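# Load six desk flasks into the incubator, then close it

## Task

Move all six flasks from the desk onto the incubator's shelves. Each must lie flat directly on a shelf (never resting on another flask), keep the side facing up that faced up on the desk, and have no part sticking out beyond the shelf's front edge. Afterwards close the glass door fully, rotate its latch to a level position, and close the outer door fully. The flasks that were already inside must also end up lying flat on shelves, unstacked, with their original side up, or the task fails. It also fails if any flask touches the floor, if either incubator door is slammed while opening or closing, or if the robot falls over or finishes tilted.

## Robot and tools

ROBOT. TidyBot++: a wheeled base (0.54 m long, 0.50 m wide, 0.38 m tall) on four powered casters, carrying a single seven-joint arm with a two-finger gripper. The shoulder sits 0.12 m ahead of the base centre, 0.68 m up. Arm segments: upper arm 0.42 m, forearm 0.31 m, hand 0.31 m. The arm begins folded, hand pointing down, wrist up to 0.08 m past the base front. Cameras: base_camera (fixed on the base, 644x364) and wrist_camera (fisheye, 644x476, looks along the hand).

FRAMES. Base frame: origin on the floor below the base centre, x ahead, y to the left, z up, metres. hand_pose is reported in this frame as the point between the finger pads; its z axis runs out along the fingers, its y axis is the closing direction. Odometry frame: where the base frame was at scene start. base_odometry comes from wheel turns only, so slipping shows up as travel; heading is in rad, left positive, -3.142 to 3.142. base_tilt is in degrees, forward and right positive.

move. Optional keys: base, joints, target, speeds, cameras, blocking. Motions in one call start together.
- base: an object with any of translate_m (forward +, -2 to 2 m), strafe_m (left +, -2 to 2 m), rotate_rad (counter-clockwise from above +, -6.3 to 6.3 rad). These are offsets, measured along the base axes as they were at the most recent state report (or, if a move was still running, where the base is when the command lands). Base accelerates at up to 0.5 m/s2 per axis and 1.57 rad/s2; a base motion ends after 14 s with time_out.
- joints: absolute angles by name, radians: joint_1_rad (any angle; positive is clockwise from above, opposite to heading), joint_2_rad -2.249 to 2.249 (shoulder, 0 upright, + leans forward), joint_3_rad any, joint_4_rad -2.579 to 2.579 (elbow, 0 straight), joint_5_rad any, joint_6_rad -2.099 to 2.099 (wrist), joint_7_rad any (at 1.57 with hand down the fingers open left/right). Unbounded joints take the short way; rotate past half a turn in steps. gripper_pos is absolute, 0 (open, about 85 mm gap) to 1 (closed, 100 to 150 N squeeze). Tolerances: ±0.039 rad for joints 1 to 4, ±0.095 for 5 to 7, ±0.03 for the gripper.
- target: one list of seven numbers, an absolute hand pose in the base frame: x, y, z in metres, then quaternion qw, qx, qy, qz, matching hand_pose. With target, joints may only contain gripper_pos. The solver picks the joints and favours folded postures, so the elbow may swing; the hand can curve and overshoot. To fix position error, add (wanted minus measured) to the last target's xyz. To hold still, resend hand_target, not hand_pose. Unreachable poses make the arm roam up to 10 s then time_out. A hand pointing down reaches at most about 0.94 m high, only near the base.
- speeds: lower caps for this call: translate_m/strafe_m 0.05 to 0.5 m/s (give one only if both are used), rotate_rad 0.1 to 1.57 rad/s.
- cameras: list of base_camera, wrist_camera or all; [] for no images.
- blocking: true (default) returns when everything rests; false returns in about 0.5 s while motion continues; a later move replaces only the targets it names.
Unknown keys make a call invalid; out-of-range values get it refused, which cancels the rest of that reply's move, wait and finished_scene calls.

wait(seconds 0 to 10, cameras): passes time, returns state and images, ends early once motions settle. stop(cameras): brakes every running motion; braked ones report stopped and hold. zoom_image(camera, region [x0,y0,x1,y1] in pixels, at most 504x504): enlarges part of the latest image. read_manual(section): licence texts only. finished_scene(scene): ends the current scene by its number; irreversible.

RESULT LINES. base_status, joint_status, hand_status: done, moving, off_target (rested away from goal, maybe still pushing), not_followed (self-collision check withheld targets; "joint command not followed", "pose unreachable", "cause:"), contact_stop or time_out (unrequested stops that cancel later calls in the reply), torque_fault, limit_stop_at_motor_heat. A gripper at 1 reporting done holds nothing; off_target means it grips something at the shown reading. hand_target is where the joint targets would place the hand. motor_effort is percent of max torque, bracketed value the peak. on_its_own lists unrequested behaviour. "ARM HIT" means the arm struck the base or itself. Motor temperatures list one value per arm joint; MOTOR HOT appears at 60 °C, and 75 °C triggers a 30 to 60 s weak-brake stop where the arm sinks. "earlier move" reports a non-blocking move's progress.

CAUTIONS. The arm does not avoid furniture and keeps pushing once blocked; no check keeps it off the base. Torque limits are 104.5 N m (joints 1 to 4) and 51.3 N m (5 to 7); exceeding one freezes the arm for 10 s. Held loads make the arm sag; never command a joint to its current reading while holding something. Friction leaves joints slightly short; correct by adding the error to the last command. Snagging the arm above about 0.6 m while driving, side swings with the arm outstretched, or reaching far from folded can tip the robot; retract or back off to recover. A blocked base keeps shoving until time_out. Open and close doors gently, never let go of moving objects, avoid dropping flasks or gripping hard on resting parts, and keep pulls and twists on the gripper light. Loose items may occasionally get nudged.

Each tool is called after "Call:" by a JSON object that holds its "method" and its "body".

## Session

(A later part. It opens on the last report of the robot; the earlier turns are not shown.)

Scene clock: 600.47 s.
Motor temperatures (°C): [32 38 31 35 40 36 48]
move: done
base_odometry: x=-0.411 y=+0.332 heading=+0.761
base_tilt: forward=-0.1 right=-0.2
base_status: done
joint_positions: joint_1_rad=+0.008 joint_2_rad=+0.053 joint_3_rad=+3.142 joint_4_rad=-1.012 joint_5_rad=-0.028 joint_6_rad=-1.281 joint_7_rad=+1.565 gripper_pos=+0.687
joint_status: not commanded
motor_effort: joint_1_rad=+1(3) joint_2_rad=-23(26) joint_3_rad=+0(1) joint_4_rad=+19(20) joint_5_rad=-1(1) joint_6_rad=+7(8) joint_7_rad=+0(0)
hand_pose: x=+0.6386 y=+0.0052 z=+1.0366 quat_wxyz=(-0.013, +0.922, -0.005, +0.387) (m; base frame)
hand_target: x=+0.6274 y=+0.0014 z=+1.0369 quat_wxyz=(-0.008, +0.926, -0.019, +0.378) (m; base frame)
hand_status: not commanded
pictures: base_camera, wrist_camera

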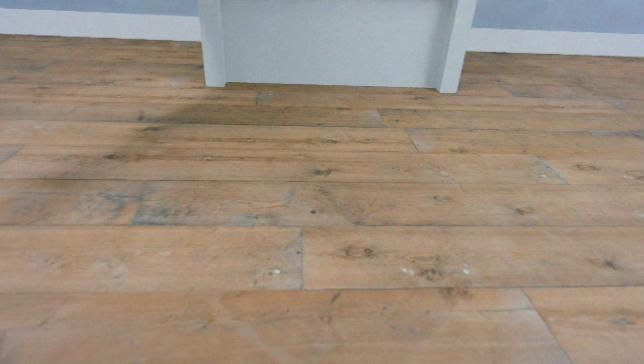

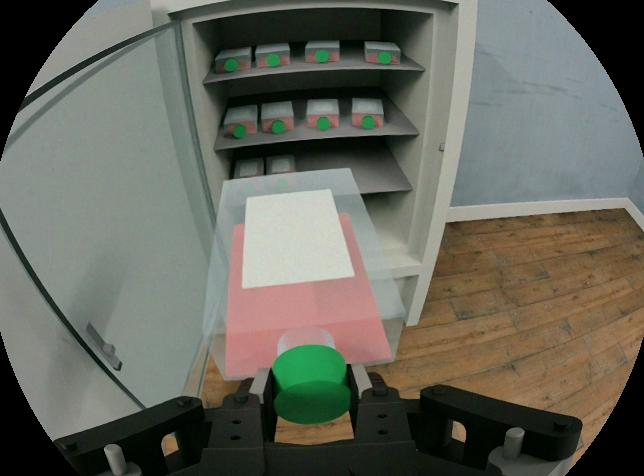

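Call:
{"method": "move", "body": {"base": {"rotate_rad": -0.167}, "joints": {"joint_1_rad": 0, "joint_5_rad": 0, "joint_2_rad": 0.241, "joint_4_rad": -1.987, "joint_6_rad": -0.08}}}

Call:
{"method": "move", "body": {"base": {"translate_m": 0.40}, "speeds": {"translate_m": 0.3}}}

Scene clock: 604.13 s.
Motor temperatures (°C): [32 38 31 35 40 36 48]
move: done
base_odometry: x=-0.411 y=+0.332 heading=+0.594
base_tilt: forward=-0.1 right=-0.2
base_status: done
joint_positions: joint_1_rad=+0.005 joint_2_rad=+0.231 joint_3_rad=+3.146 joint_4_rad=-1.974 joint_5_rad=-0.027 joint_6_rad=-0.131 joint_7_rad=+1.565 gripper_pos=+0.687
joint_status: all done
motor_effort: joint_1_rad=+2(4) joint_2_rad=-28(32) joint_3_rad=+0(3) joint_4_rad=+18(21) joint_5_rad=+0(2) joint_6_rad=+7(8) joint_7_rad=+0(0)
hand_pose: x=+0.6934 y=-0.0030 z=+0.6896 quat_wxyz=(-0.006, +0.920, -0.018, +0.392) (m; base frame)
hand_target: x=+0.6988 y=+0.0013 z=+0.6891 quat_wxyz=(-0.008, +0.914, -0.019, +0.405) (m; base frame)
hand_status: not commanded
pictures: base_camera, wrist_camera

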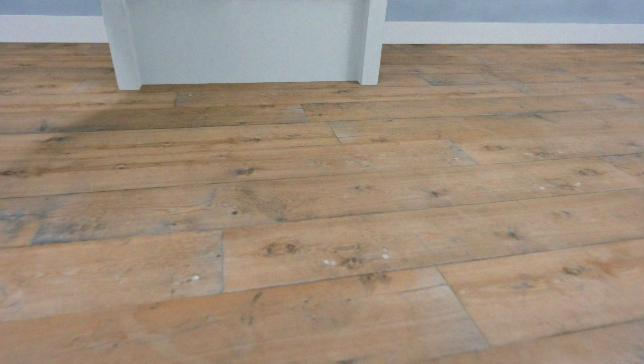

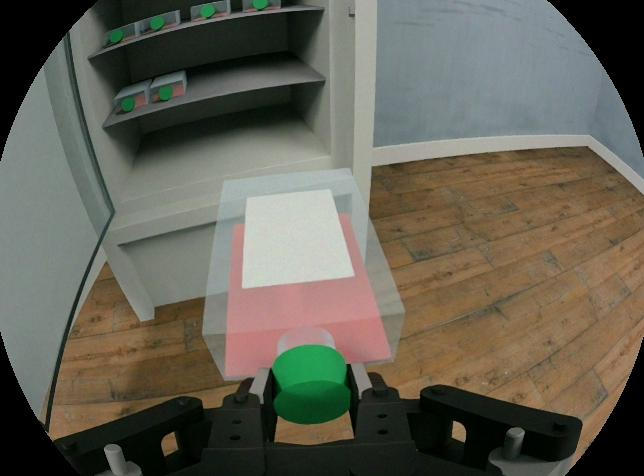

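Scene clock: 606.27 s.
Motor temperatures (°C): [32 38 31 35 40 36 48]
move: done
base_odometry: x=-0.079 y=+0.556 heading=+0.593
base_tilt: forward=-0.1 right=-0.2
base_status: done
joint_positions: joint_1_rad=+0.005 joint_2_rad=+0.242 joint_3_rad=+3.146 joint_4_rad=-1.979 joint_5_rad=-0.027 joint_6_rad=-0.124 joint_7_rad=+1.565 gripper_pos=+0.687
joint_status: not commanded
motor_effort: joint_1_rad=+1(2) joint_2_rad=-28(31) joint_3_rad=+0(1) joint_4_rad=+18(19) joint_5_rad=+0(1) joint_6_rad=+7(8) joint_7_rad=+0(0)
hand_pose: x=+0.6928 y=-0.0030 z=+0.6826 quat_wxyz=(-0.006, +0.921, -0.019, +0.388) (m; base frame)
hand_target: x=+0.6988 y=+0.0013 z=+0.6891 quat_wxyz=(-0.008, +0.914, -0.019, +0.405) (m; base frame)
hand_status: not commanded
pictures: base_camera, wrist_camera

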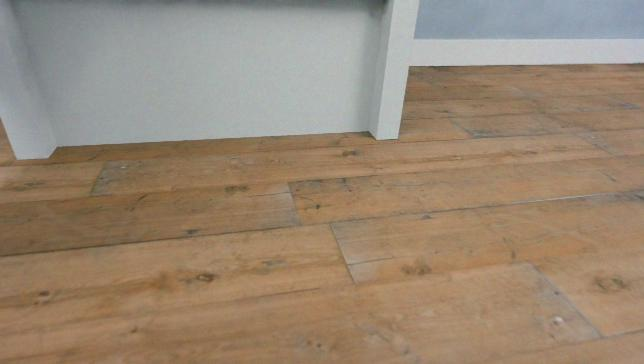

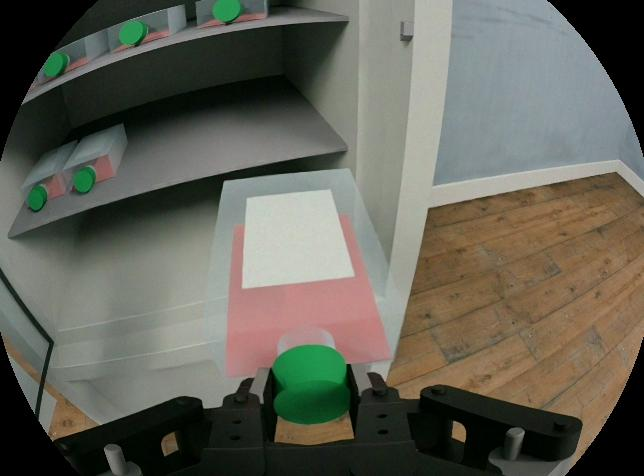

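Call:
{"method": "move", "body": {"base": {"strafe_m": 0.06, "rotate_rad": 0.02}, "cameras": []}}

Call:
{"method": "move", "body": {"base": {"translate_m": 0.17, "strafe_m": 0.0}, "speeds": {"translate_m": 0.15}}}

Scene clock: 607.70 s.
Motor temperatures (°C): [32 38 31 35 40 36 48]
move: done
base_odometry: x=-0.113 y=+0.606 heading=+0.613
base_tilt: forward=-0.1 right=-0.2
base_status: done
joint_positions: joint_1_rad=-0.001 joint_2_rad=+0.242 joint_3_rad=+3.142 joint_4_rad=-1.979 joint_5_rad=-0.027 joint_6_rad=-0.123 joint_7_rad=+1.565 gripper_pos=+0.687
joint_status: not commanded
motor_effort: joint_1_rad=+1(5) joint_2_rad=-28(29) joint_3_rad=+0(4) joint_4_rad=+17(18) joint_5_rad=+0(1) joint_6_rad=+7(7) joint_7_rad=+0(0)
hand_pose: x=+0.6927 y=+0.0027 z=+0.6826 quat_wxyz=(-0.008, +0.921, -0.014, +0.388) (m; base frame)
hand_target: x=+0.6988 y=+0.0013 z=+0.6891 quat_wxyz=(-0.008, +0.914, -0.019, +0.405) (m; base frame)
hand_status: not commanded
pictures: none
No camera images: "cameras" was empty.

Scene clock: 609.43 s.
Motor temperatures (°C): [32 38 31 35 40 36 48]
move: done
base_odometry: x=+0.027 y=+0.704 heading=+0.613
base_tilt: forward=-0.1 right=-0.2
base_status: done
joint_positions: joint_1_rad=-0.001 joint_2_rad=+0.244 joint_3_rad=+3.142 joint_4_rad=-1.981 joint_5_rad=-0.027 joint_6_rad=-0.122 joint_7_rad=+1.565 gripper_pos=+0.687
joint_status: not commanded
motor_effort: joint_1_rad=+1(3) joint_2_rad=-29(31) joint_3_rad=+0(1) joint_4_rad=+17(19) joint_5_rad=+0(2) joint_6_rad=+7(7) joint_7_rad=+0(0)
hand_pose: x=+0.6923 y=+0.0026 z=+0.6805 quat_wxyz=(-0.008, +0.922, -0.014, +0.387) (m; base frame)
hand_target: x=+0.6988 y=+0.0013 z=+0.6891 quat_wxyz=(-0.008, +0.914, -0.019, +0.405) (m; base frame)
hand_status: not commanded
pictures: base_camera, wrist_camera

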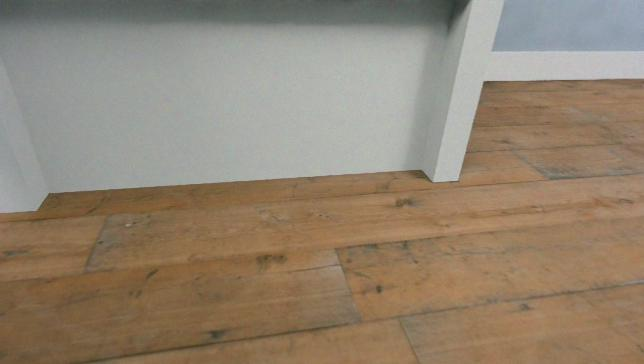

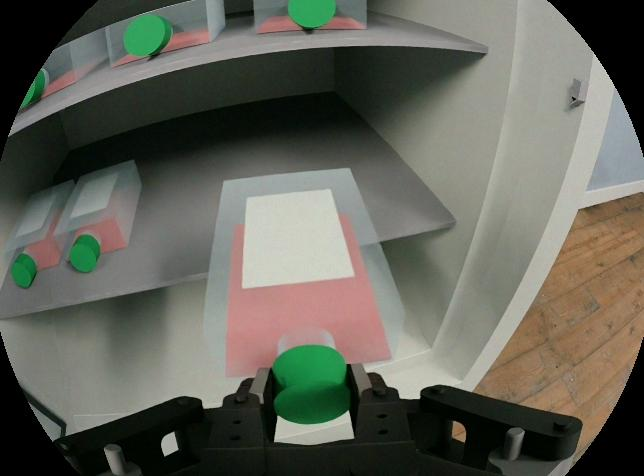

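Call:
{"method": "move", "body": {"base": {"translate_m": 0.12, "strafe_m": -0.008}, "speeds": {"translate_m": 0.12}}}

Scene clock: 611.57 s.
Motor temperatures (°C): [32 38 31 35 40 36 48]
move: done
base_odometry: x=+0.129 y=+0.767 heading=+0.614
base_tilt: forward=-0.1 right=-0.2
base_status: done
joint_positions: joint_1_rad=-0.001 joint_2_rad=+0.246 joint_3_rad=+3.142 joint_4_rad=-1.982 joint_5_rad=-0.027 joint_6_rad=-0.121 joint_7_rad=+1.565 gripper_pos=+0.687
joint_status: not commanded
motor_effort: joint_1_rad=+1(3) joint_2_rad=-28(31) joint_3_rad=+0(1) joint_4_rad=+17(19) joint_5_rad=+0(1) joint_6_rad=+7(7) joint_7_rad=+0(0)
hand_pose: x=+0.6919 y=+0.0026 z=+0.6790 quat_wxyz=(-0.008, +0.923, -0.014, +0.386) (m; base frame)
hand_target: x=+0.6988 y=+0.0013 z=+0.6891 quat_wxyz=(-0.008, +0.914, -0.019, +0.405) (m; base frame)
hand_status: not commanded
pictures: base_camera, wrist_camera

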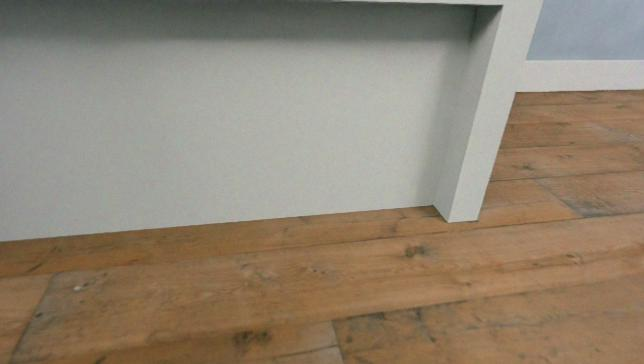

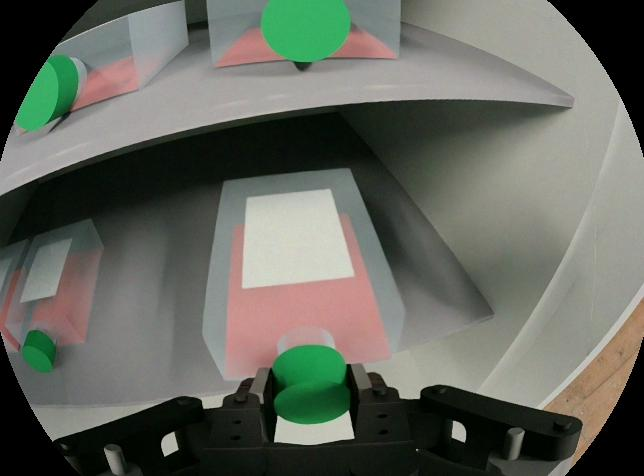

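Call:
{"method": "move", "body": {"base": {"translate_m": 0.05}, "speeds": {"translate_m": 0.08}, "cameras": []}}

Call:
{"method": "move", "body": {"joints": {"joint_2_rad": 0.29, "joint_4_rad": -2.025, "joint_6_rad": 0.03}}}

Call:
{"method": "move", "body": {"joints": {"joint_2_rad": 0.32, "joint_4_rad": -2.05, "joint_6_rad": 0.06}}}

Scene clock: 613.20 s.
Motor temperatures (°C): [32 38 31 35 40 36 48]
move: done
base_odometry: x=+0.171 y=+0.796 heading=+0.613
base_tilt: forward=-0.1 right=-0.2
base_status: done
joint_positions: joint_1_rad=-0.001 joint_2_rad=+0.247 joint_3_rad=+3.142 joint_4_rad=-1.983 joint_5_rad=-0.027 joint_6_rad=-0.121 joint_7_rad=+1.565 gripper_pos=+0.687
joint_status: not commanded
motor_effort: joint_1_rad=+1(3) joint_2_rad=-29(31) joint_3_rad=+0(1) joint_4_rad=+17(19) joint_5_rad=+0(1) joint_6_rad=+7(7) joint_7_rad=+0(0)
hand_pose: x=+0.6918 y=+0.0026 z=+0.6784 quat_wxyz=(-0.008, +0.923, -0.014, +0.385) (m; base frame)
hand_target: x=+0.6988 y=+0.0013 z=+0.6891 quat_wxyz=(-0.008, +0.914, -0.019, +0.405) (m; base frame)
hand_status: not commanded
pictures: none
No camera images: "cameras" was empty.

Scene clock: 614.23 s.
Motor temperatures (°C): [32 38 31 35 40 36 48]
move: done
base_odometry: x=+0.171 y=+0.796 heading=+0.613
base_tilt: forward=-0.1 right=-0.2
base_status: not commanded
joint_positions: joint_1_rad=-0.001 joint_2_rad=+0.288 joint_3_rad=+3.142 joint_4_rad=-2.014 joint_5_rad=-0.027 joint_6_rad=-0.011 joint_7_rad=+1.565 gripper_pos=+0.687
joint_status: all done
motor_effort: joint_1_rad=+2(2) joint_2_rad=-30(31) joint_3_rad=+0(0) joint_4_rad=+17(18) joint_5_rad=+0(1) joint_6_rad=+7(8) joint_7_rad=+0(0)
hand_pose: x=+0.7019 y=+0.0017 z=+0.6649 quat_wxyz=(-0.007, +0.915, -0.015, +0.402) (m; base frame)
hand_target: x=+0.7058 y=+0.0013 z=+0.6682 quat_wxyz=(-0.008, +0.909, -0.019, +0.415) (m; base frame)
hand_status: not commanded
pictures: base_camera, wrist_camera

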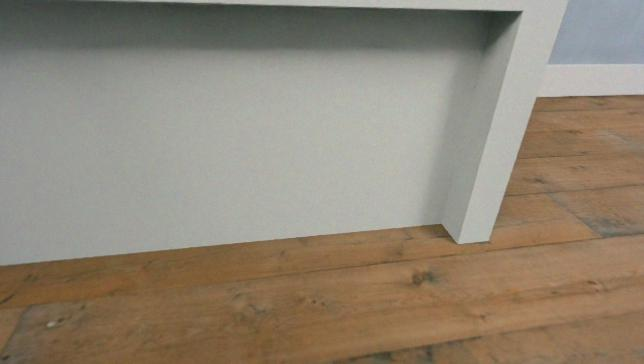

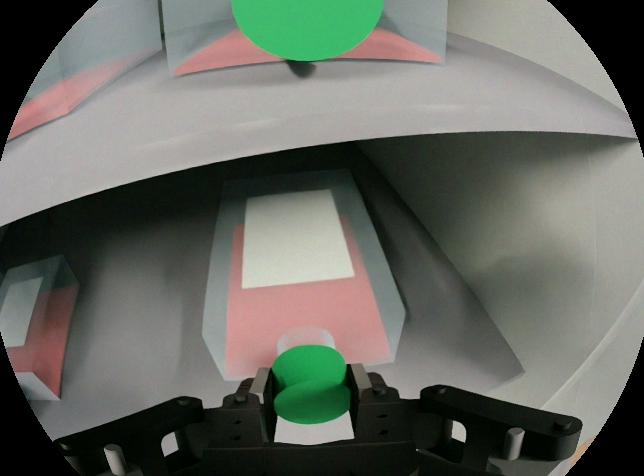

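Scene clock: 615.00 s.
Motor temperatures (°C): [32 38 31 35 40 36 48]
move: done
base_odometry: x=+0.171 y=+0.796 heading=+0.613
base_tilt: forward=-0.1 right=-0.2
base_status: not commanded
joint_positions: joint_1_rad=-0.001 joint_2_rad=+0.317 joint_3_rad=+3.142 joint_4_rad=-2.040 joint_5_rad=-0.027 joint_6_rad=+0.019 joint_7_rad=+1.565 gripper_pos=+0.687
joint_status: all done
motor_effort: joint_1_rad=+1(2) joint_2_rad=-30(31) joint_3_rad=+0(0) joint_4_rad=+16(18) joint_5_rad=-1(1) joint_6_rad=+7(8) joint_7_rad=+0(0)
hand_pose: x=+0.6963 y=+0.0014 z=+0.6431 quat_wxyz=(-0.006, +0.920, -0.015, +0.391) (m; base frame)
hand_target: x=+0.7006 y=+0.0013 z=+0.6462 quat_wxyz=(-0.008, +0.915, -0.019, +0.404) (m; base frame)
hand_status: not commanded
pictures: base_camera, wrist_camera

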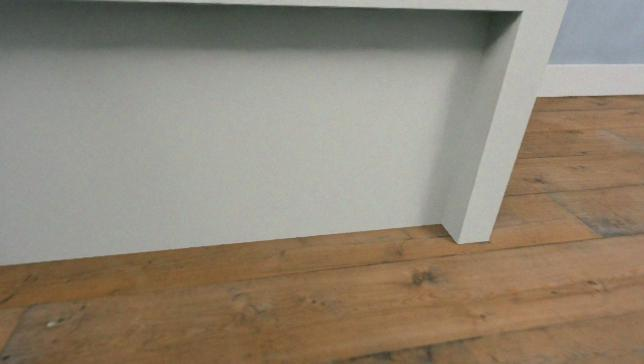

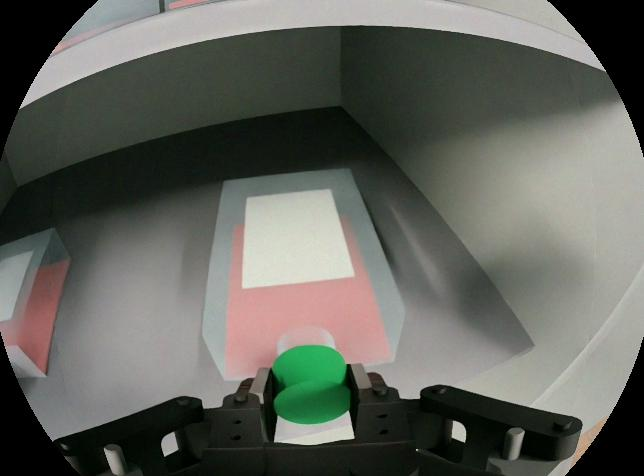

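Call:
{"method": "move", "body": {"joints": {"joint_2_rad": 0.335, "joint_4_rad": -2.063, "joint_6_rad": 0.08}, "cameras": []}}

Call:
{"method": "move", "body": {"joints": {"joint_2_rad": 0.348, "joint_4_rad": -2.075, "joint_6_rad": 0.1}, "cameras": []}}

Call:
{"method": "move", "body": {"joints": {"joint_2_rad": 0.36, "joint_4_rad": -2.087, "joint_6_rad": 0.12}}}

Scene clock: 615.97 s.
Motor temperatures (°C): [32 38 31 35 40 36 48]
move: done
base_odometry: x=+0.171 y=+0.796 heading=+0.613
base_tilt: forward=-0.1 right=-0.2
base_status: not commanded
joint_positions: joint_1_rad=-0.001 joint_2_rad=+0.329 joint_3_rad=+3.142 joint_4_rad=-2.052 joint_5_rad=-0.027 joint_6_rad=+0.038 joint_7_rad=+1.565 gripper_pos=+0.687
joint_status: all done
motor_effort: joint_1_rad=+2(2) joint_2_rad=-30(31) joint_3_rad=+0(0) joint_4_rad=+16(17) joint_5_rad=+0(1) joint_6_rad=+7(8) joint_7_rad=+0(0)
hand_pose: x=+0.6948 y=+0.0013 z=+0.6354 quat_wxyz=(-0.006, +0.921, -0.015, +0.389) (m; base frame)
hand_target: x=+0.6985 y=+0.0013 z=+0.6363 quat_wxyz=(-0.008, +0.916, -0.019, +0.400) (m; base frame)
hand_status: not commanded
pictures: none
No camera images: "cameras" was empty.

Scene clock: 616.60 s.
Motor temperatures (°C): [32 38 31 35 40 36 48]
move: done
base_odometry: x=+0.171 y=+0.796 heading=+0.613
base_tilt: forward=-0.1 right=-0.2
base_status: not commanded
joint_positions: joint_1_rad=-0.001 joint_2_rad=+0.341 joint_3_rad=+3.142 joint_4_rad=-2.064 joint_5_rad=-0.027 joint_6_rad=+0.058 joint_7_rad=+1.565 gripper_pos=+0.687
joint_status: all done
motor_effort: joint_1_rad=+1(2) joint_2_rad=-30(31) joint_3_rad=+0(0) joint_4_rad=+16(16) joint_5_rad=-1(1) joint_6_rad=+7(7) joint_7_rad=+0(0)
hand_pose: x=+0.6932 y=+0.0011 z=+0.6276 quat_wxyz=(-0.006, +0.922, -0.015, +0.387) (m; base frame)
hand_target: x=+0.6967 y=+0.0013 z=+0.6280 quat_wxyz=(-0.008, +0.917, -0.019, +0.398) (m; base frame)
hand_status: not commanded
pictures: none
No camera images: "cameras" was empty.

Scene clock: 617.17 s.
Motor temperatures (°C): [32 38 31 35 40 36 48]
move: done
base_odometry: x=+0.171 y=+0.796 heading=+0.613
base_tilt: forward=-0.1 right=-0.2
base_status: not commanded
joint_positions: joint_1_rad=-0.001 joint_2_rad=+0.351 joint_3_rad=+3.142 joint_4_rad=-2.075 joint_5_rad=-0.027 joint_6_rad=+0.079 joint_7_rad=+1.565 gripper_pos=+0.687
joint_status: all done
motor_effort: joint_1_rad=+2(2) joint_2_rad=-29(31) joint_3_rad=+0(0) joint_4_rad=+14(15) joint_5_rad=+0(1) joint_6_rad=+6(8) joint_7_rad=+0(0)
hand_pose: x=+0.6921 y=+0.0009 z=+0.6218 quat_wxyz=(-0.005, +0.922, -0.015, +0.387) (m; base frame)
hand_target: x=+0.6949 y=+0.0013 z=+0.6205 quat_wxyz=(-0.008, +0.918, -0.019, +0.396) (m; base frame)
hand_status: not commanded
pictures: base_camera, wrist_camera

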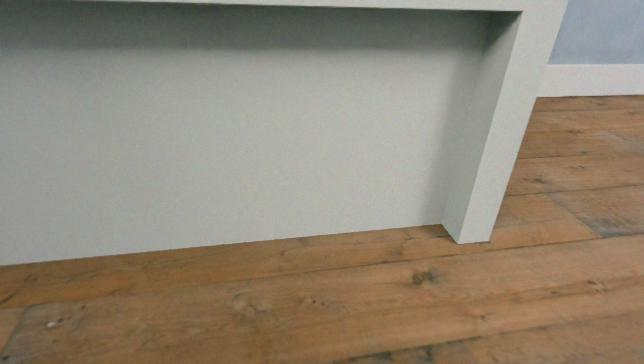

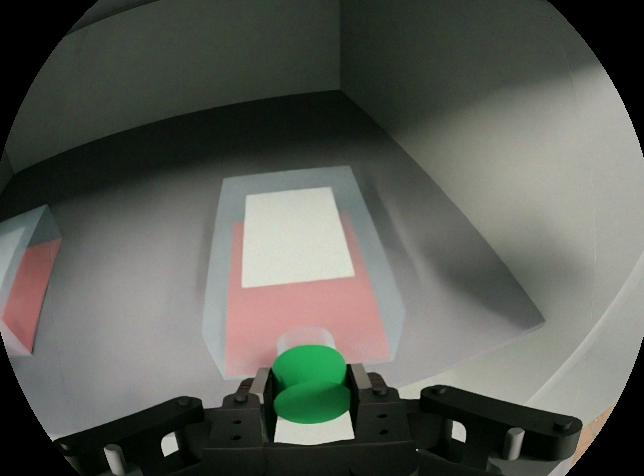

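Call:
{"method": "move", "body": {"joints": {"joint_2_rad": 0.338, "joint_4_rad": -2.07, "joint_6_rad": 0.1}, "cameras": []}}

Call:
{"method": "move", "body": {"base": {"translate_m": 0.025}, "speeds": {"translate_m": 0.06}, "cameras": []}}

Call:
{"method": "move", "body": {"joints": {"joint_2_rad": 0.363, "joint_4_rad": -2.09, "joint_6_rad": 0.125}}}

Scene clock: 618.10 s.
Motor temperatures (°C): [32 38 31 35 40 36 48]
move: done
base_odometry: x=+0.171 y=+0.796 heading=+0.613
base_tilt: forward=-0.1 right=-0.2
base_status: not commanded
joint_positions: joint_1_rad=-0.001 joint_2_rad=+0.348 joint_3_rad=+3.142 joint_4_rad=-2.072 joint_5_rad=-0.027 joint_6_rad=+0.079 joint_7_rad=+1.565 gripper_pos=+0.687
joint_status: all done
motor_effort: joint_1_rad=+2(2) joint_2_rad=-30(31) joint_3_rad=+0(1) joint_4_rad=+16(17) joint_5_rad=+0(1) joint_6_rad=+7(7) joint_7_rad=+0(0)
hand_pose: x=+0.6937 y=+0.0009 z=+0.6248 quat_wxyz=(-0.005, +0.921, -0.015, +0.390) (m; base frame)
hand_target: x=+0.6995 y=+0.0013 z=+0.6360 quat_wxyz=(-0.008, +0.914, -0.019, +0.405) (m; base frame)
hand_status: not commanded
pictures: none
No camera images: "cameras" was empty.

Scene clock: 619.00 s.
Motor temperatures (°C): [32 38 31 35 40 36 48]
move: done
base_odometry: x=+0.191 y=+0.810 heading=+0.613
base_tilt: forward=-0.1 right=-0.2
base_status: done
joint_positions: joint_1_rad=-0.001 joint_2_rad=+0.348 joint_3_rad=+3.142 joint_4_rad=-2.072 joint_5_rad=-0.027 joint_6_rad=+0.079 joint_7_rad=+1.565 gripper_pos=+0.687
joint_status: not commanded
motor_effort: joint_1_rad=+2(3) joint_2_rad=-30(33) joint_3_rad=+0(1) joint_4_rad=+15(17) joint_5_rad=+0(1) joint_6_rad=+7(8) joint_7_rad=+0(0)
hand_pose: x=+0.6937 y=+0.0009 z=+0.6249 quat_wxyz=(-0.005, +0.921, -0.015, +0.390) (m; base frame)
hand_target: x=+0.6995 y=+0.0013 z=+0.6360 quat_wxyz=(-0.008, +0.914, -0.019, +0.405) (m; base frame)
hand_status: not commanded
pictures: none
No camera images: "cameras" was empty.

Scene clock: 619.60 s.
Motor temperatures (°C): [32 38 31 35 40 36 48]
move: done
base_odometry: x=+0.191 y=+0.810 heading=+0.613
base_tilt: forward=-0.1 right=-0.2
base_status: not commanded
joint_positions: joint_1_rad=-0.001 joint_2_rad=+0.356 joint_3_rad=+3.142 joint_4_rad=-2.081 joint_5_rad=-0.027 joint_6_rad=+0.095 joint_7_rad=+1.565 gripper_pos=+0.687
joint_status: all done
motor_effort: joint_1_rad=+2(2) joint_2_rad=-28(31) joint_3_rad=+0(0) joint_4_rad=+14(15) joint_5_rad=+0(1) joint_6_rad=+6(8) joint_7_rad=+0(0)
hand_pose: x=+0.6925 y=+0.0008 z=+0.6196 quat_wxyz=(-0.005, +0.921, -0.015, +0.389) (m; base frame)
hand_target: x=+0.6944 y=+0.0013 z=+0.6186 quat_wxyz=(-0.008, +0.918, -0.019, +0.396) (m; base frame)
hand_status: not commanded
pictures: base_camera, wrist_camera

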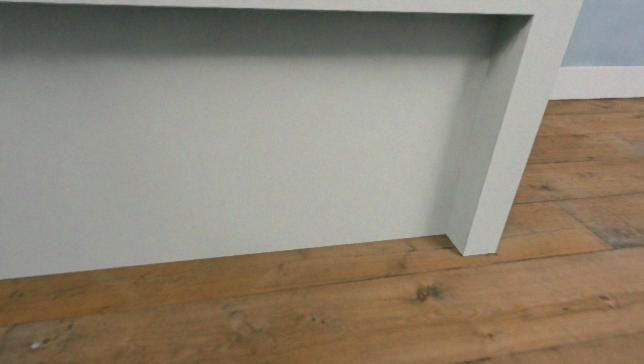

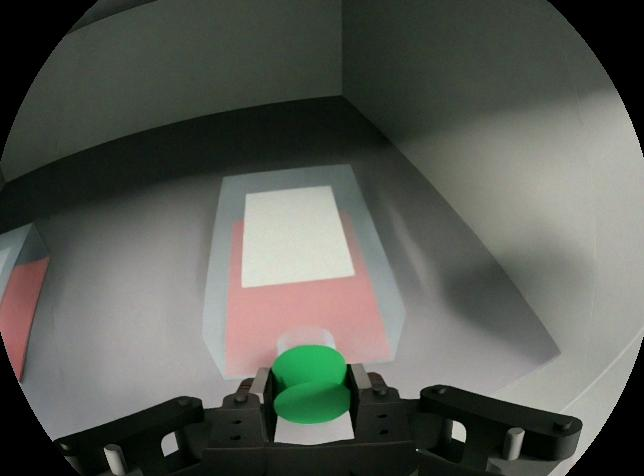

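Call:
{"method": "move", "body": {"joints": {"joint_2_rad": 0.375, "joint_4_rad": -2.1, "joint_6_rad": 0.145}, "cameras": []}}

Call:
{"method": "move", "body": {"joints": {"joint_2_rad": 0.365, "joint_4_rad": -2.092, "joint_6_rad": 0.13, "gripper_pos": 0.5}, "cameras": []}}

Call:
{"method": "move", "body": {"base": {"translate_m": -0.12}, "speeds": {"translate_m": 0.1}}}

Scene clock: 620.53 s.
Motor temperatures (°C): [32 38 31 35 40 36 48]
move: done
base_odometry: x=+0.191 y=+0.810 heading=+0.613
base_tilt: forward=-0.1 right=-0.2
base_status: not commanded
joint_positions: joint_1_rad=-0.001 joint_2_rad=+0.361 joint_3_rad=+3.142 joint_4_rad=-2.087 joint_5_rad=-0.027 joint_6_rad=+0.111 joint_7_rad=+1.565 gripper_pos=+0.687
joint_status: all done
motor_effort: joint_1_rad=+1(2) joint_2_rad=-28(29) joint_3_rad=+0(0) joint_4_rad=+14(15) joint_5_rad=+0(1) joint_6_rad=+5(7) joint_7_rad=+0(0)
hand_pose: x=+0.6929 y=+0.0007 z=+0.6181 quat_wxyz=(-0.005, +0.920, -0.016, +0.392) (m; base frame)
hand_target: x=+0.6933 y=+0.0013 z=+0.6120 quat_wxyz=(-0.008, +0.919, -0.019, +0.395) (m; base frame)
hand_status: not commanded
pictures: none
No camera images: "cameras" was empty.

Scene clock: 621.27 s.
Motor temperatures (°C): [32 38 31 35 40 36 48]
move: done
base_odometry: x=+0.191 y=+0.810 heading=+0.613
base_tilt: forward=-0.1 right=-0.2
base_status: not commanded
joint_positions: joint_1_rad=-0.001 joint_2_rad=+0.362 joint_3_rad=+3.142 joint_4_rad=-2.087 joint_5_rad=-0.027 joint_6_rad=+0.111 joint_7_rad=+1.565 gripper_pos=+0.500
joint_status: all done
motor_effort: joint_1_rad=+1(2) joint_2_rad=-29(30) joint_3_rad=+0(0) joint_4_rad=+14(15) joint_5_rad=+0(1) joint_6_rad=+7(7) joint_7_rad=+0(0)
hand_pose: x=+0.6929 y=+0.0007 z=+0.6175 quat_wxyz=(-0.005, +0.920, -0.016, +0.391) (m; base frame)
hand_target: x=+0.6944 y=+0.0013 z=+0.6177 quat_wxyz=(-0.008, +0.918, -0.019, +0.396) (m; base frame)
hand_status: not commanded
pictures: none
No camera images: "cameras" was empty.

Scene clock: 623.00 s.
Motor temperatures (°C): [32 38 31 35 40 36 48]
move: done
base_odometry: x=+0.093 y=+0.741 heading=+0.613
base_tilt: forward=-0.1 right=-0.2
base_status: done
joint_positions: joint_1_rad=-0.001 joint_2_rad=+0.363 joint_3_rad=+3.142 joint_4_rad=-2.087 joint_5_rad=-0.027 joint_6_rad=+0.111 joint_7_rad=+1.565 gripper_pos=+0.500
joint_status: not commanded
motor_effort: joint_1_rad=+1(3) joint_2_rad=-29(32) joint_3_rad=+0(2) joint_4_rad=+15(16) joint_5_rad=+0(1) joint_6_rad=+6(7) joint_7_rad=+0(0)
hand_pose: x=+0.6927 y=+0.0007 z=+0.6164 quat_wxyz=(-0.005, +0.921, -0.016, +0.390) (m; base frame)
hand_target: x=+0.6944 y=+0.0013 z=+0.6177 quat_wxyz=(-0.008, +0.918, -0.019, +0.396) (m; base frame)
hand_status: not commanded
pictures: base_camera, wrist_camera

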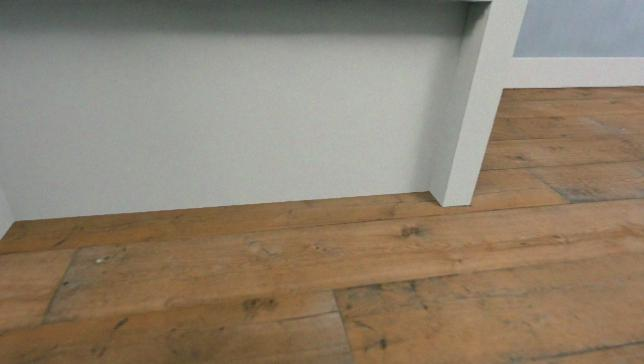

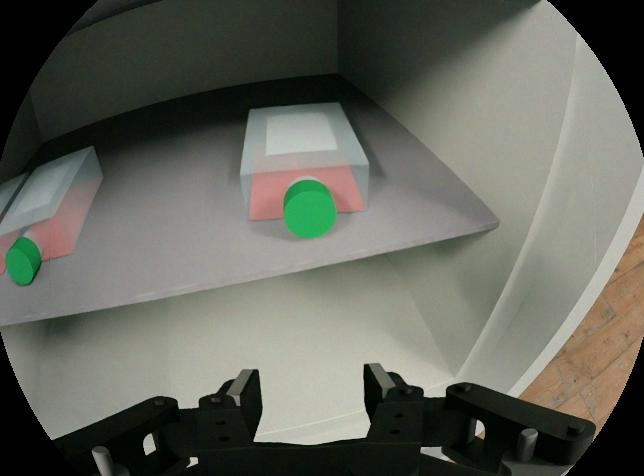

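Call:
{"method": "move", "body": {"base": {"translate_m": -0.55}, "cameras": []}}

Call:
{"method": "move", "body": {"base": {"rotate_rad": 1.89}, "joints": {"joint_2_rad": -0.084, "joint_4_rad": -0.97, "joint_6_rad": -1.4, "joint_5_rad": 0.02, "joint_7_rad": 1.53, "gripper_pos": 0.2}}}

Call:
{"method": "move", "body": {"base": {"translate_m": 0.46, "strafe_m": 0.51}}}

Scene clock: 629.13 s.
Motor temperatures (°C): [32 38 31 35 40 36 48]
move: done
base_odometry: x=-0.357 y=+0.424 heading=+0.613
base_tilt: forward=-0.1 right=-0.2
base_status: done
joint_positions: joint_1_rad=-0.001 joint_2_rad=+0.363 joint_3_rad=+3.142 joint_4_rad=-2.090 joint_5_rad=-0.027 joint_6_rad=+0.111 joint_7_rad=+1.565 gripper_pos=+0.500
joint_status: not commanded
motor_effort: joint_1_rad=+1(2) joint_2_rad=-30(32) joint_3_rad=+0(1) joint_4_rad=+14(16) joint_5_rad=-1(1) joint_6_rad=+6(7) joint_7_rad=+0(0)
hand_pose: x=+0.6915 y=+0.0007 z=+0.6154 quat_wxyz=(-0.005, +0.921, -0.016, +0.389) (m; base frame)
hand_target: x=+0.6944 y=+0.0013 z=+0.6177 quat_wxyz=(-0.008, +0.918, -0.019, +0.396) (m; base frame)
hand_status: not commanded
pictures: none
No camera images: "cameras" was empty.

Scene clock: 632.00 s.
Motor temperatures (°C): [32 38 31 35 40 36 48]
move: done
TORQUE WARNING: joint_1_rad reached its warning level (56.7 N m). A warning alone does not stop the arm.
base_odometry: x=-0.357 y=+0.424 heading=+2.501
base_tilt: forward=-0.1 right=-0.2
base_status: done
joint_positions: joint_1_rad=+0.000 joint_2_rad=-0.088 joint_3_rad=+3.142 joint_4_rad=-0.970 joint_5_rad=-0.006 joint_6_rad=-1.349 joint_7_rad=+1.552 gripper_pos=+0.200
joint_status: all done
motor_effort: joint_1_rad=+1(59) joint_2_rad=-15(41) joint_3_rad=+0(60) joint_4_rad=+17(49) joint_5_rad=+0(47) joint_6_rad=+7(50) joint_7_rad=+0(5)
hand_pose: x=+0.5707 y=+0.0030 z=+1.1097 quat_wxyz=(-0.007, +0.898, -0.008, +0.440) (m; base frame)
hand_target: x=+0.5622 y=-0.0048 z=+1.0958 quat_wxyz=(+0.001, +0.910, -0.021, +0.415) (m; base frame)
hand_status: not commanded
pictures: base_camera, wrist_camera

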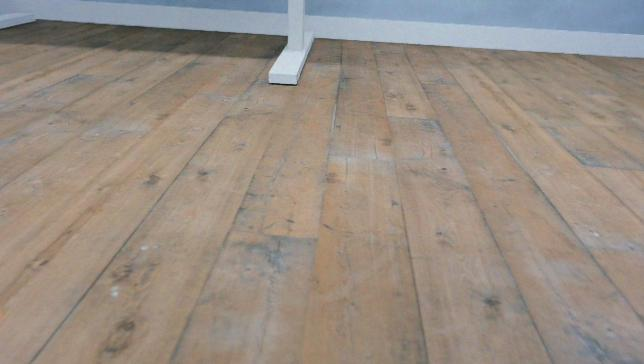

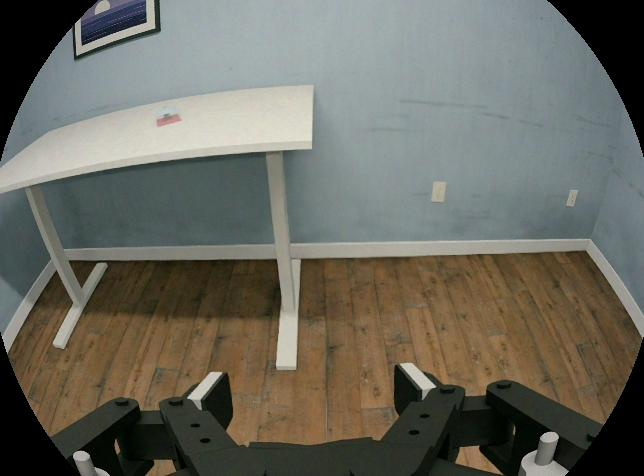

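Scene clock: 634.80 s.
Motor temperatures (°C): [32 38 31 35 40 36 48]
move: done
base_odometry: x=-1.031 y=+0.290 heading=+2.502
base_tilt: forward=-0.1 right=-0.2
base_status: done
joint_positions: joint_1_rad=+0.000 joint_2_rad=-0.085 joint_3_rad=+3.142 joint_4_rad=-0.970 joint_5_rad=-0.006 joint_6_rad=-1.354 joint_7_rad=+1.552 gripper_pos=+0.200
joint_status: not commanded
motor_effort: joint_1_rad=+2(3) joint_2_rad=-15(19) joint_3_rad=+0(1) joint_4_rad=+17(18) joint_5_rad=+0(1) joint_6_rad=+7(7) joint_7_rad=+0(0)
hand_pose: x=+0.5711 y=+0.0029 z=+1.1072 quat_wxyz=(-0.007, +0.900, -0.008, +0.436) (m; base frame)
hand_target: x=+0.5622 y=-0.0048 z=+1.0958 quat_wxyz=(+0.001, +0.910, -0.021, +0.415) (m; base frame)
hand_status: not commanded
pictures: base_camera, wrist_camera

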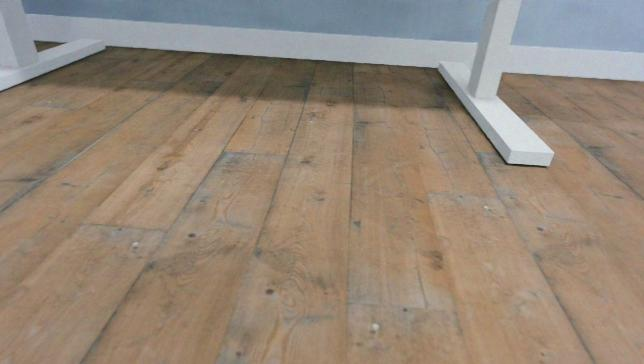

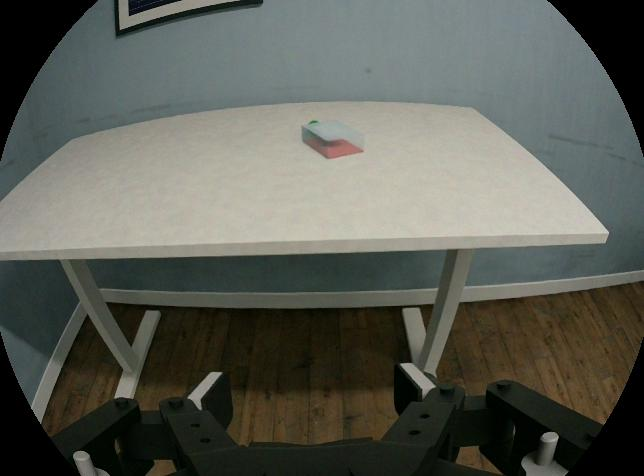

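Call:
{"method": "zoom_image", "body": {"camera": "wrist_camera", "region": [270, 90, 410, 190]}}

Scaled by 3.600.

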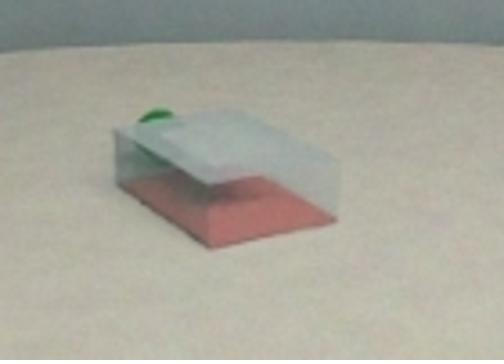

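Call:
{"method": "move", "body": {"joints": {"joint_2_rad": 0.158, "joint_4_rad": -0.742, "joint_6_rad": -1.71, "gripper_pos": 1.0}, "base": {"translate_m": 0.3, "strafe_m": 0.07}, "cameras": []}}

Call:
{"method": "move", "body": {"base": {"translate_m": 0.29}, "speeds": {"translate_m": 0.25}}}

Scene clock: 640.87 s.
Motor temperatures (°C): [32 38 31 35 40 36 48]
move: done
base_odometry: x=-1.313 y=+0.413 heading=+2.502
base_tilt: forward=-0.1 right=-0.2
base_status: done
joint_positions: joint_1_rad=+0.000 joint_2_rad=+0.173 joint_3_rad=+3.142 joint_4_rad=-0.750 joint_5_rad=-0.006 joint_6_rad=-1.662 joint_7_rad=+1.552 gripper_pos=+0.999
joint_status: all done
motor_effort: joint_1_rad=+2(2) joint_2_rad=-24(32) joint_3_rad=+0(1) joint_4_rad=+16(18) joint_5_rad=+0(1) joint_6_rad=+5(7) joint_7_rad=+0(0)
hand_pose: x=+0.6064 y=+0.0030 z=+1.0218 quat_wxyz=(-0.005, +0.961, -0.008, +0.275) (m; base frame)
hand_target: x=+0.5892 y=-0.0048 z=+1.0245 quat_wxyz=(+0.004, +0.965, -0.024, +0.263) (m; base frame)
hand_status: not commanded
pictures: none
No camera images: "cameras" was empty.

Scene clock: 642.80 s.
Motor temperatures (°C): [32 38 31 35 40 36 48]
move: done
base_odometry: x=-1.546 y=+0.586 heading=+2.503
base_tilt: forward=-0.1 right=-0.2
base_status: done
joint_positions: joint_1_rad=+0.000 joint_2_rad=+0.164 joint_3_rad=+3.142 joint_4_rad=-0.747 joint_5_rad=-0.006 joint_6_rad=-1.667 joint_7_rad=+1.552 gripper_pos=+0.999
joint_status: not commanded
motor_effort: joint_1_rad=+2(3) joint_2_rad=-23(28) joint_3_rad=+0(1) joint_4_rad=+16(17) joint_5_rad=+0(1) joint_6_rad=+5(5) joint_7_rad=+0(0)
hand_pose: x=+0.6025 y=+0.0030 z=+1.0263 quat_wxyz=(-0.005, +0.961, -0.008, +0.278) (m; base frame)
hand_target: x=+0.5892 y=-0.0048 z=+1.0245 quat_wxyz=(+0.004, +0.965, -0.024, +0.263) (m; base frame)
hand_status: not commanded
pictures: base_camera, wrist_camera

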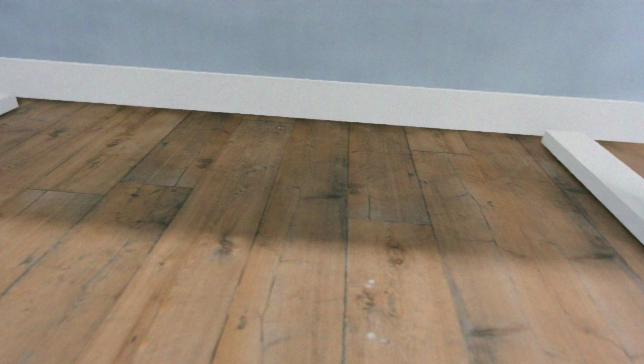

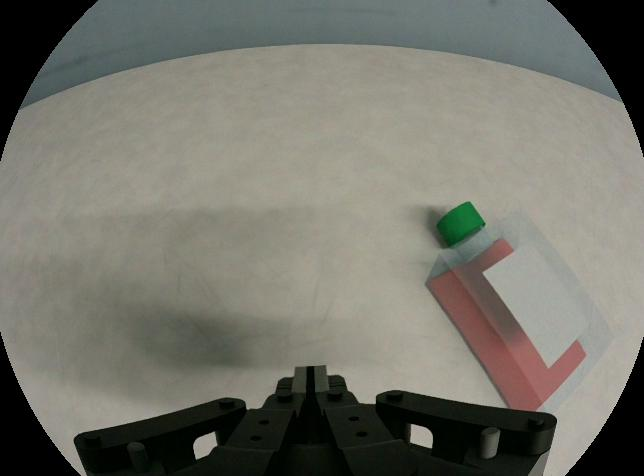

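Call:
{"method": "move", "body": {"joints": {"joint_2_rad": 0.09, "joint_4_rad": -0.96, "joint_6_rad": -1.47}}}

Scene clock: 644.43 s.
Motor temperatures (°C): [32 38 31 35 40 36 48]
move: done
base_odometry: x=-1.546 y=+0.586 heading=+2.503
base_tilt: forward=-0.1 right=-0.2
base_status: not commanded
joint_positions: joint_1_rad=+0.000 joint_2_rad=+0.112 joint_3_rad=+3.142 joint_4_rad=-0.943 joint_5_rad=-0.006 joint_6_rad=-1.516 joint_7_rad=+1.552 gripper_pos=+0.999
joint_status: all done
motor_effort: joint_1_rad=+2(2) joint_2_rad=-23(25) joint_3_rad=+0(0) joint_4_rad=+17(18) joint_5_rad=-1(1) joint_6_rad=+5(6) joint_7_rad=+0(0)
hand_pose: x=+0.6076 y=+0.0030 z=+0.9930 quat_wxyz=(-0.005, +0.960, -0.009, +0.281) (m; base frame)
hand_target: x=+0.6108 y=-0.0049 z=+1.0043 quat_wxyz=(+0.004, +0.952, -0.022, +0.306) (m; base frame)
hand_status: not commanded
pictures: base_camera, wrist_camera

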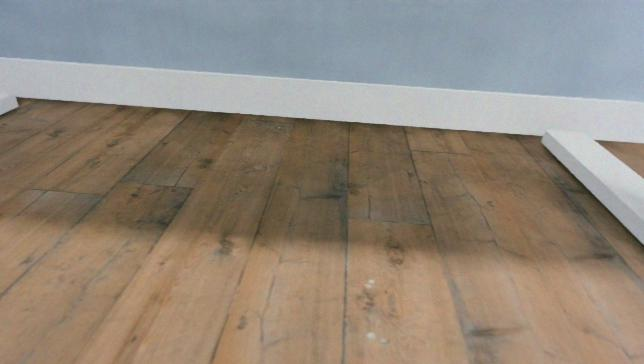

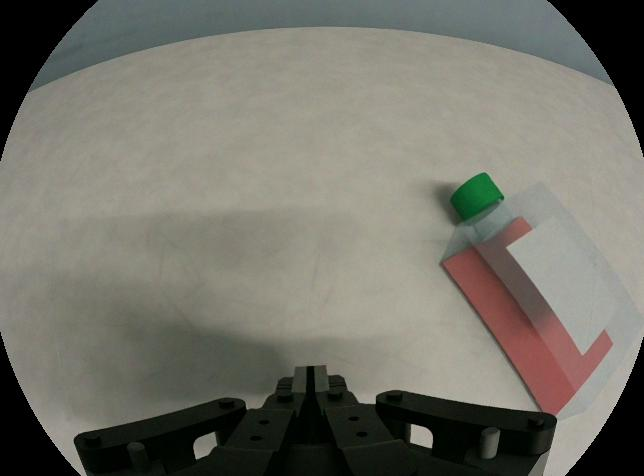

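Call:
{"method": "move", "body": {"base": {"strafe_m": -0.1}, "speeds": {"strafe_m": 0.1}}}

Scene clock: 647.57 s.
Motor temperatures (°C): [32 38 31 35 40 36 48]
move: done
base_odometry: x=-1.487 y=+0.667 heading=+2.503
base_tilt: forward=-0.1 right=-0.2
base_status: done
joint_positions: joint_1_rad=+0.001 joint_2_rad=+0.109 joint_3_rad=+3.142 joint_4_rad=-0.944 joint_5_rad=-0.006 joint_6_rad=-1.514 joint_7_rad=+1.552 gripper_pos=+0.999
joint_status: not commanded
motor_effort: joint_1_rad=+1(4) joint_2_rad=-23(25) joint_3_rad=+0(2) joint_4_rad=+17(18) joint_5_rad=+0(2) joint_6_rad=+5(5) joint_7_rad=+0(0)
hand_pose: x=+0.6071 y=+0.0026 z=+0.9947 quat_wxyz=(-0.005, +0.959, -0.009, +0.284) (m; base frame)
hand_target: x=+0.6108 y=-0.0049 z=+1.0043 quat_wxyz=(+0.004, +0.952, -0.022, +0.306) (m; base frame)
hand_status: not commanded
pictures: base_camera, wrist_camera

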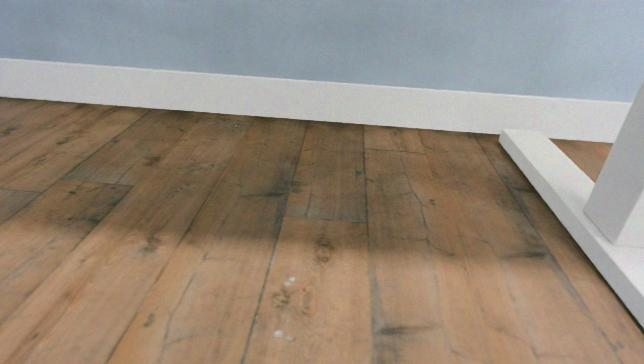

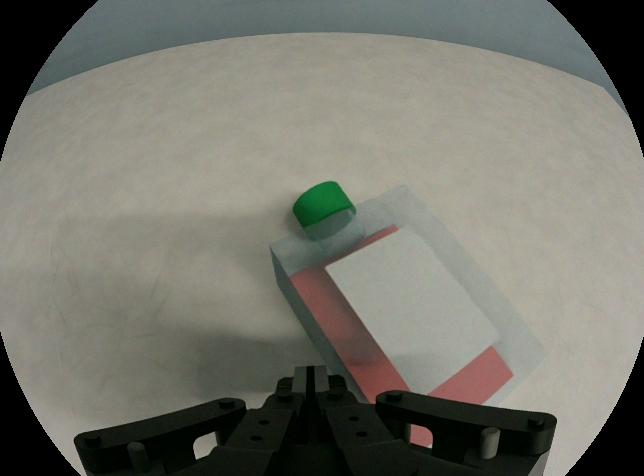

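Call:
{"method": "move", "body": {"base": {"translate_m": -0.03}, "speeds": {"translate_m": 0.1}, "cameras": []}}

Call:
{"method": "move", "body": {"base": {"strafe_m": -0.08}, "speeds": {"strafe_m": 0.06}}}

Scene clock: 648.60 s.
Motor temperatures (°C): [32 38 31 35 40 36 48]
move: done
base_odometry: x=-1.462 y=+0.649 heading=+2.503
base_tilt: forward=-0.1 right=-0.2
base_status: done
joint_positions: joint_1_rad=+0.001 joint_2_rad=+0.094 joint_3_rad=+3.142 joint_4_rad=-0.945 joint_5_rad=-0.006 joint_6_rad=-1.511 joint_7_rad=+1.552 gripper_pos=+0.999
joint_status: not commanded
motor_effort: joint_1_rad=+1(3) joint_2_rad=-22(28) joint_3_rad=+0(1) joint_4_rad=+17(19) joint_5_rad=+0(1) joint_6_rad=+5(6) joint_7_rad=+0(0)
hand_pose: x=+0.6031 y=+0.0027 z=+1.0017 quat_wxyz=(-0.005, +0.957, -0.009, +0.291) (m; base frame)
hand_target: x=+0.6108 y=-0.0049 z=+1.0043 quat_wxyz=(+0.004, +0.952, -0.022, +0.306) (m; base frame)
hand_status: not commanded
pictures: none
No camera images: "cameras" was empty.

Scene clock: 650.40 s.
Motor temperatures (°C): [32 38 31 35 40 36 48]
move: done
base_odometry: x=-1.414 y=+0.713 heading=+2.503
base_tilt: forward=-0.1 right=-0.2
base_status: done
joint_positions: joint_1_rad=+0.000 joint_2_rad=+0.094 joint_3_rad=+3.142 joint_4_rad=-0.945 joint_5_rad=-0.006 joint_6_rad=-1.511 joint_7_rad=+1.552 gripper_pos=+0.999
joint_status: not commanded
motor_effort: joint_1_rad=+2(4) joint_2_rad=-22(24) joint_3_rad=+0(2) joint_4_rad=+17(18) joint_5_rad=+0(1) joint_6_rad=+5(5) joint_7_rad=+0(0)
hand_pose: x=+0.6031 y=+0.0031 z=+1.0018 quat_wxyz=(-0.006, +0.957, -0.008, +0.292) (m; base frame)
hand_target: x=+0.6108 y=-0.0049 z=+1.0043 quat_wxyz=(+0.004, +0.952, -0.022, +0.306) (m; base frame)
hand_status: not commanded
pictures: base_camera, wrist_camera

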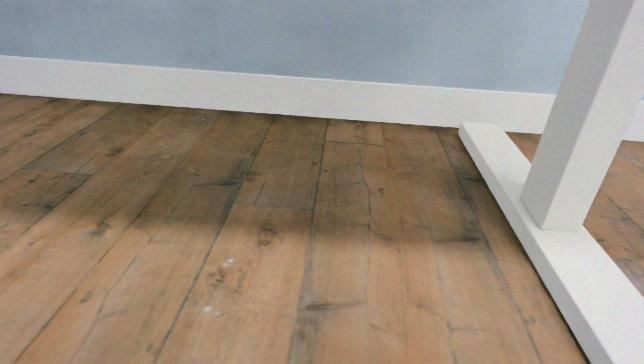

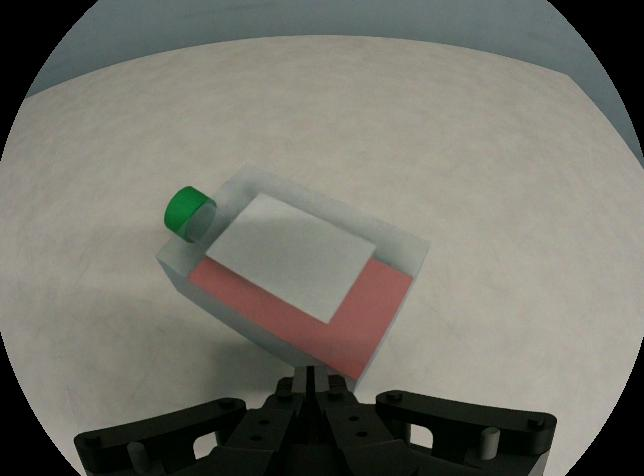

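Call:
{"method": "move", "body": {"base": {"translate_m": 0.07, "strafe_m": -0.03}, "speeds": {"translate_m": 0.06}}}

Scene clock: 652.57 s.
Motor temperatures (°C): [32 38 31 35 40 36 48]
move: done
base_odometry: x=-1.453 y=+0.779 heading=+2.503
base_tilt: forward=-0.1 right=-0.2
base_status: done
joint_positions: joint_1_rad=+0.000 joint_2_rad=+0.094 joint_3_rad=+3.142 joint_4_rad=-0.945 joint_5_rad=-0.006 joint_6_rad=-1.510 joint_7_rad=+1.552 gripper_pos=+0.999
joint_status: not commanded
motor_effort: joint_1_rad=+1(3) joint_2_rad=-23(26) joint_3_rad=+0(1) joint_4_rad=+17(18) joint_5_rad=+0(1) joint_6_rad=+5(6) joint_7_rad=+0(0)
hand_pose: x=+0.6032 y=+0.0031 z=+1.0019 quat_wxyz=(-0.006, +0.956, -0.008, +0.292) (m; base frame)
hand_target: x=+0.6108 y=-0.0049 z=+1.0043 quat_wxyz=(+0.004, +0.952, -0.022, +0.306) (m; base frame)
hand_status: not commanded
pictures: base_camera, wrist_camera

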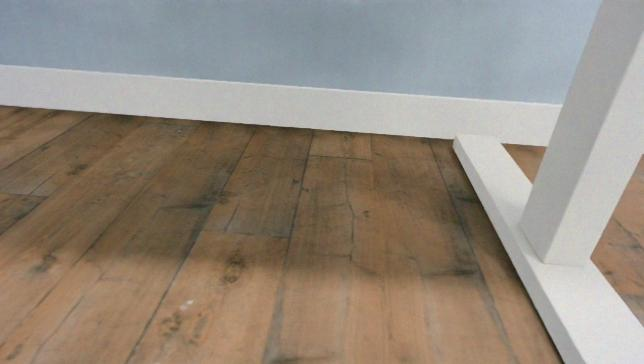

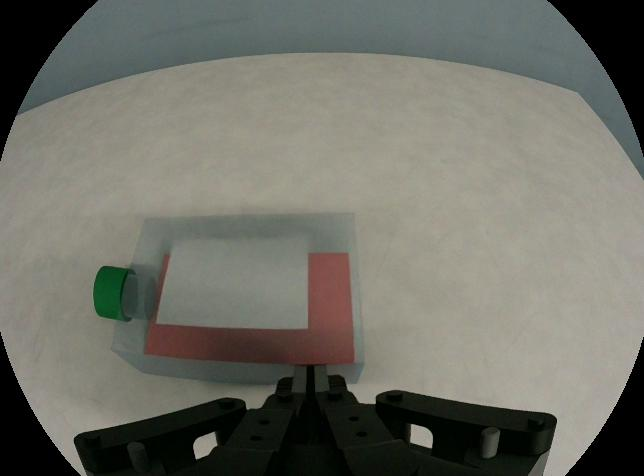

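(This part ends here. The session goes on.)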